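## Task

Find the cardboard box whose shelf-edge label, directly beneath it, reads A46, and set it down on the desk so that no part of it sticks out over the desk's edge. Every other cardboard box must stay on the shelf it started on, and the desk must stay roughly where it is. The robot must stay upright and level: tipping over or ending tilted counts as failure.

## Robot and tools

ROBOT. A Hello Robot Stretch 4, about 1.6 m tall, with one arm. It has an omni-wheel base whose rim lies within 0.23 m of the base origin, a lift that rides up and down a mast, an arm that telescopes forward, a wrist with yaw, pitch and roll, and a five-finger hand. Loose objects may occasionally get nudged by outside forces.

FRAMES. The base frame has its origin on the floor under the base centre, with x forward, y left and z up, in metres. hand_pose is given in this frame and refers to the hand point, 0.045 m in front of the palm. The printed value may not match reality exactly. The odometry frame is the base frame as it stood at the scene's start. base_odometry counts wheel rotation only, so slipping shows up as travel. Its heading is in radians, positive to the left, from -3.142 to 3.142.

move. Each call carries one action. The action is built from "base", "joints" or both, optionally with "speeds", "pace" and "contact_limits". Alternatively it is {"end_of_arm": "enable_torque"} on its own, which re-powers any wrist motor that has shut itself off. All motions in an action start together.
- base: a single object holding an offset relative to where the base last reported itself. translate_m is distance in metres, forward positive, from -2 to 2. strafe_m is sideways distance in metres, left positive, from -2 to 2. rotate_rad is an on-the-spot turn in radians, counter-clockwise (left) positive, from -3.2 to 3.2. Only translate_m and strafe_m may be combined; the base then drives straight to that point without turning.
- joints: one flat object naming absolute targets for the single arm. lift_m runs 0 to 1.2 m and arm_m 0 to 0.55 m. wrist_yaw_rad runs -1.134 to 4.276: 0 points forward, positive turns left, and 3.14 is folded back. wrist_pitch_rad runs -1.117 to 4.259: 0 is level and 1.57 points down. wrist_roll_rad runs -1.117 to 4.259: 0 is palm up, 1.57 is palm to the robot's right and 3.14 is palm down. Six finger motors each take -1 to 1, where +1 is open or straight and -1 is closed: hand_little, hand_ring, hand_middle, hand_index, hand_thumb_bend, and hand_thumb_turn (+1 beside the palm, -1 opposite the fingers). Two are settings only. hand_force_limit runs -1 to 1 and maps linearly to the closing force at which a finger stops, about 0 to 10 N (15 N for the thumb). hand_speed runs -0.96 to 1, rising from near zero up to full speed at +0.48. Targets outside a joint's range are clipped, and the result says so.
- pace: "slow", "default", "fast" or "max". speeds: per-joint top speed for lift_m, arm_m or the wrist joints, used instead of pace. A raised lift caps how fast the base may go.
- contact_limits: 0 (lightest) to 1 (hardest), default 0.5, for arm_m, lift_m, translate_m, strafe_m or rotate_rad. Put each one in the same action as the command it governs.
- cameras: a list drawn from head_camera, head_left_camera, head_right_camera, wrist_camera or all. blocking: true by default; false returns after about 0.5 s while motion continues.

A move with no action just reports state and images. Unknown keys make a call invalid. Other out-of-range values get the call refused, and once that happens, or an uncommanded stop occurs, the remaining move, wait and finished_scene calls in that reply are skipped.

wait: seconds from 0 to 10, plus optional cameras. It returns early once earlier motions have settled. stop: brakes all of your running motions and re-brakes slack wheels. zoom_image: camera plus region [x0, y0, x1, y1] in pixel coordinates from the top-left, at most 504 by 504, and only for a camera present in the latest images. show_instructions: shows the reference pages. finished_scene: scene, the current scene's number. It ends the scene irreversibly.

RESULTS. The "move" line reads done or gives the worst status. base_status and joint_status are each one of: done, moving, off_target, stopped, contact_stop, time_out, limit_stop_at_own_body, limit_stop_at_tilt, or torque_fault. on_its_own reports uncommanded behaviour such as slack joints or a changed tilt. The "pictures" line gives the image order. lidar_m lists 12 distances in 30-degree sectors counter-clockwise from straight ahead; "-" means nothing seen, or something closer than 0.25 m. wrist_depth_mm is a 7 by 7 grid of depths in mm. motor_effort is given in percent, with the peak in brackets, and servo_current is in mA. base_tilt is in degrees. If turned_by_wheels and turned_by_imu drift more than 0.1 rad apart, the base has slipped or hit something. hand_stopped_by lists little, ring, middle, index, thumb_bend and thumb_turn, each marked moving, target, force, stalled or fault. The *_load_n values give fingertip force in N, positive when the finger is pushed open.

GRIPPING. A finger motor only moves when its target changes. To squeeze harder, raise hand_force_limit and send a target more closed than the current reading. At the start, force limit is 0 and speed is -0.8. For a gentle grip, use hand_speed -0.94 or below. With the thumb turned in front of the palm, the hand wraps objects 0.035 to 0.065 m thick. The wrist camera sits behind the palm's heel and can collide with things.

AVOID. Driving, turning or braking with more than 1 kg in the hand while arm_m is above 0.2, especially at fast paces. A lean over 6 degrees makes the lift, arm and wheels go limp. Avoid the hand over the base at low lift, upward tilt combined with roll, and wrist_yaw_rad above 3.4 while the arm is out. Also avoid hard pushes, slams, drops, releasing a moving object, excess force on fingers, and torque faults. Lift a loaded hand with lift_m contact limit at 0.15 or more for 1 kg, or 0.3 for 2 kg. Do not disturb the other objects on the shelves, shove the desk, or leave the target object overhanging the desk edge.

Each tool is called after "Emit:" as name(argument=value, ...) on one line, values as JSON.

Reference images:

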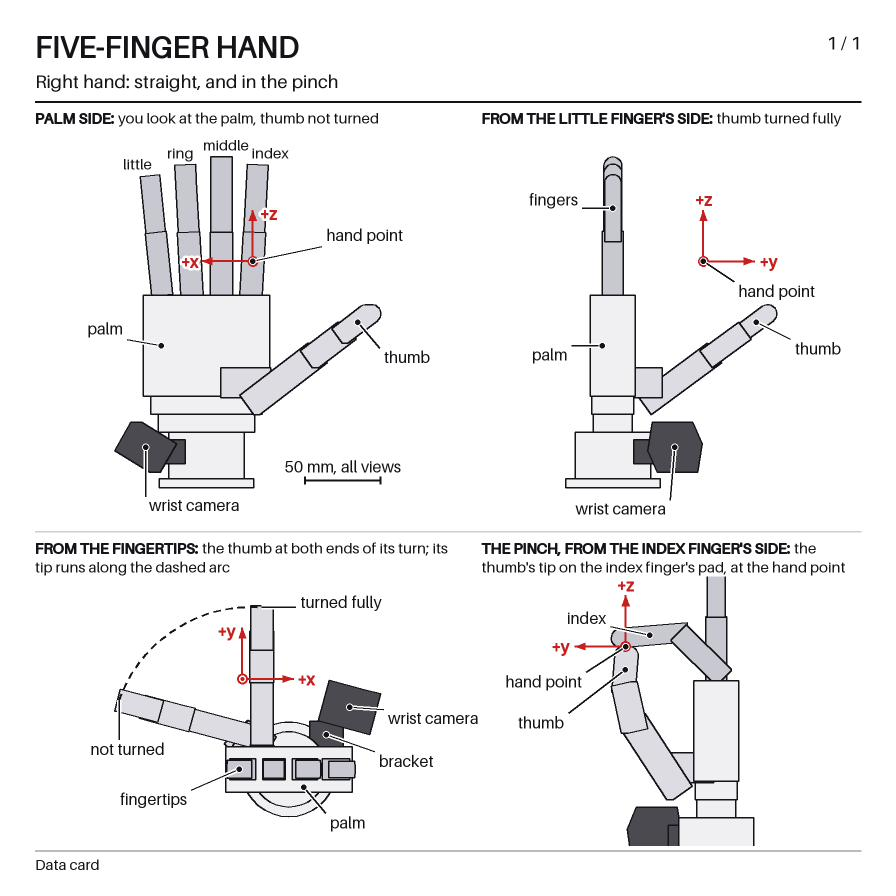

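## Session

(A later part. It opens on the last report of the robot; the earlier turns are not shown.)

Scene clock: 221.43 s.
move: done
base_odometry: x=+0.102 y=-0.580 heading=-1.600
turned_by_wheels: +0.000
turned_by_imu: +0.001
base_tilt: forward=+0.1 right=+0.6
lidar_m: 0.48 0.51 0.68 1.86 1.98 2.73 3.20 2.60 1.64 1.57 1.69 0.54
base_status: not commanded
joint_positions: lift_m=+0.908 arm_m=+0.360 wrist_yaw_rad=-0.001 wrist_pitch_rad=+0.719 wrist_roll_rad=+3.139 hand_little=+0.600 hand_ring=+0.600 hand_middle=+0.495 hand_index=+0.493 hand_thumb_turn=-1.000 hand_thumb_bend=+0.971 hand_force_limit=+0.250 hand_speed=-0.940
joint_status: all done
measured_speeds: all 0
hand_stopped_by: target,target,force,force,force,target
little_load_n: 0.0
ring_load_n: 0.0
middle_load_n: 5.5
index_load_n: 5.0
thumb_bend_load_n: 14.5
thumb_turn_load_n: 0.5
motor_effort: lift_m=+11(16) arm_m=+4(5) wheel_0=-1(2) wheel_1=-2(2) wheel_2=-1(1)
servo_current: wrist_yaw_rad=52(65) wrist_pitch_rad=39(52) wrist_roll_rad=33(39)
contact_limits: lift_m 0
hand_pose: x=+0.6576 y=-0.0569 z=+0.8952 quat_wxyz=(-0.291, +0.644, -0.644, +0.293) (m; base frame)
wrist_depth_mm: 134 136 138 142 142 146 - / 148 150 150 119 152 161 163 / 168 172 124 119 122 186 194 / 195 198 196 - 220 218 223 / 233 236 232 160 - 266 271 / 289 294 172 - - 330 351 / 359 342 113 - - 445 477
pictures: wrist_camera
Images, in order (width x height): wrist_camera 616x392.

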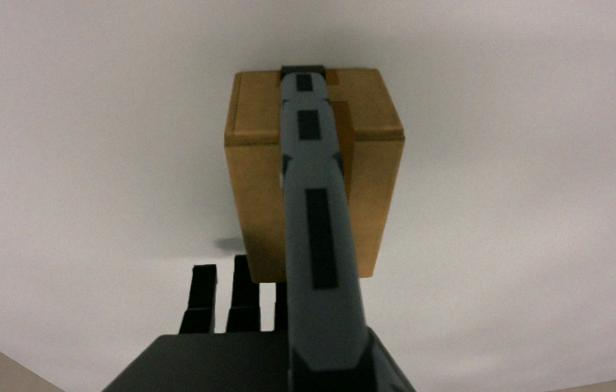

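Emit:
move(joints={"hand_speed": -0.88, "hand_index": 0.85, "hand_middle": 0.85, "hand_thumb_bend": 1.0})

Emit:
move(joints={"arm_m": 0.351}, pace="slow")

Emit:
move(joints={"lift_m": 1.02}, pace="slow", cameras=["wrist_camera", "head_camera"])

Scene clock: 229.10 s.
move: done
base_odometry: x=+0.102 y=-0.580 heading=-1.600
turned_by_wheels: +0.000
turned_by_imu: +0.002
base_tilt: forward=+0.2 right=+0.6
lidar_m: 0.49 0.49 0.71 1.86 1.98 2.72 3.20 2.64 1.64 1.60 1.67 0.51
base_status: not commanded
joint_positions: lift_m=+0.908 arm_m=+0.360 wrist_yaw_rad=-0.001 wrist_pitch_rad=+0.719 wrist_roll_rad=+3.139 hand_little=+0.600 hand_ring=+0.600 hand_middle=+0.850 hand_index=+0.850 hand_thumb_turn=-1.000 hand_thumb_bend=+1.000 hand_force_limit=+0.250 hand_speed=-0.880
joint_status: all done
measured_speeds: all 0
hand_stopped_by: target,target,target,target,target,target
little_load_n: 0.0
ring_load_n: 0.0
middle_load_n: 0.0
index_load_n: 0.0
thumb_bend_load_n: 0.0
thumb_turn_load_n: 0.0
motor_effort: lift_m=+11(11) arm_m=+4(5) wheel_0=-1(2) wheel_1=-2(2) wheel_2=-1(2)
servo_current: wrist_yaw_rad=52(59) wrist_pitch_rad=39(59) wrist_roll_rad=33(39)
contact_limits: lift_m 0
hand_pose: x=+0.6576 y=-0.0569 z=+0.8952 quat_wxyz=(-0.291, +0.644, -0.644, +0.293) (m; base frame)
wrist_depth_mm: 134 135 138 141 142 145 - / 148 150 150 119 152 161 163 / 168 171 165 119 122 186 193 / 195 199 196 - 220 217 222 / 231 236 230 159 - 266 271 / 289 291 172 - - 332 353 / 359 342 113 - - 449 477
pictures: none

Scene clock: 230.00 s.
move: done
base_odometry: x=+0.102 y=-0.580 heading=-1.600
turned_by_wheels: +0.000
turned_by_imu: +0.000
base_tilt: forward=+0.2 right=+0.5
lidar_m: 0.48 0.52 0.74 1.83 1.97 2.74 3.21 2.62 1.65 1.58 1.69 0.53
base_status: not commanded
joint_positions: lift_m=+0.908 arm_m=+0.351 wrist_yaw_rad=-0.001 wrist_pitch_rad=+0.719 wrist_roll_rad=+3.139 hand_little=+0.600 hand_ring=+0.600 hand_middle=+0.850 hand_index=+0.850 hand_thumb_turn=-1.000 hand_thumb_bend=+1.000 hand_force_limit=+0.250 hand_speed=-0.880
joint_status: all done
measured_speeds: all 0
hand_stopped_by: target,target,target,target,target,target
little_load_n: 0.0
ring_load_n: 0.5
middle_load_n: 0.0
index_load_n: 0.0
thumb_bend_load_n: -1.0
thumb_turn_load_n: -1.0
motor_effort: lift_m=+12(13) arm_m=-6(6) wheel_0=-1(1) wheel_1=-1(2) wheel_2=-1(2)
servo_current: wrist_yaw_rad=46(59) wrist_pitch_rad=39(46) wrist_roll_rad=33(39)
contact_limits: lift_m 0
hand_pose: x=+0.6488 y=-0.0569 z=+0.8951 quat_wxyz=(-0.291, +0.644, -0.644, +0.293) (m; base frame)
wrist_depth_mm: 133 134 137 141 141 142 - / 147 149 151 135 154 160 162 / 167 171 164 119 123 185 - / 195 198 190 - 214 217 222 / 232 236 230 147 - 265 270 / 287 291 171 - - 330 349 / 362 342 113 - - 452 473
pictures: none

Scene clock: 231.80 s.
move: done
base_odometry: x=+0.102 y=-0.580 heading=-1.600
turned_by_wheels: +0.000
turned_by_imu: +0.001
base_tilt: forward=+0.1 right=+0.6
lidar_m: 0.48 0.50 0.69 1.87 1.96 2.74 3.25 2.60 1.66 1.59 1.67 0.52
base_status: not commanded
joint_positions: lift_m=+1.020 arm_m=+0.351 wrist_yaw_rad=-0.001 wrist_pitch_rad=+0.719 wrist_roll_rad=+3.139 hand_little=+0.600 hand_ring=+0.600 hand_middle=+0.850 hand_index=+0.850 hand_thumb_turn=-1.000 hand_thumb_bend=+1.000 hand_force_limit=+0.250 hand_speed=-0.880
joint_status: all done
measured_speeds: all 0
hand_stopped_by: target,target,target,target,target,target
little_load_n: 0.0
ring_load_n: 0.0
middle_load_n: 0.0
index_load_n: 0.0
thumb_bend_load_n: 0.0
thumb_turn_load_n: 0.0
motor_effort: lift_m=+24(30) arm_m=-5(6) wheel_0=-1(1) wheel_1=-1(2) wheel_2=-1(1)
servo_current: wrist_yaw_rad=52(59) wrist_pitch_rad=20(52) wrist_roll_rad=33(39)
hand_pose: x=+0.6488 y=-0.0569 z=+1.0066 quat_wxyz=(-0.291, +0.644, -0.644, +0.293) (m; base frame)
wrist_depth_mm: 235 238 242 204 249 256 258 / 259 265 266 119 282 283 286 / 296 303 309 - 320 325 330 / 342 351 357 - 377 384 392 / 407 413 410 - - 459 480 / 788 512 171 - - 569 580 / 741 597 113 - - 750 768
pictures: head_camera, wrist_camera
Images, in order (width x height): head_camera 420x560, wrist_camera 616x392.

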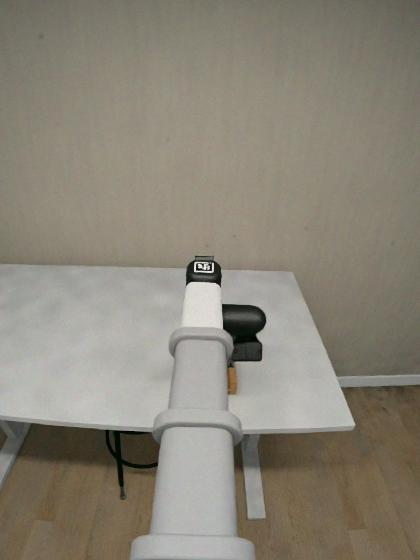

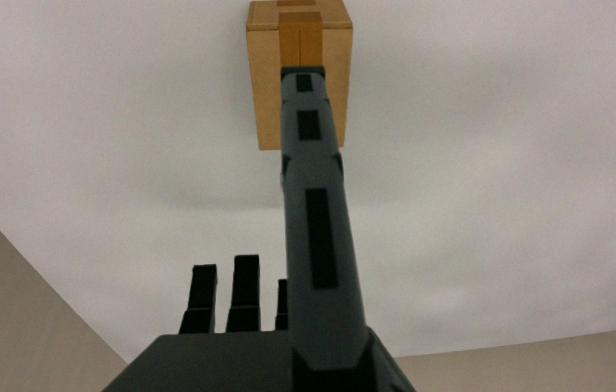

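Emit:
finished_scene(scene=3)

The scene is finished: the task was done.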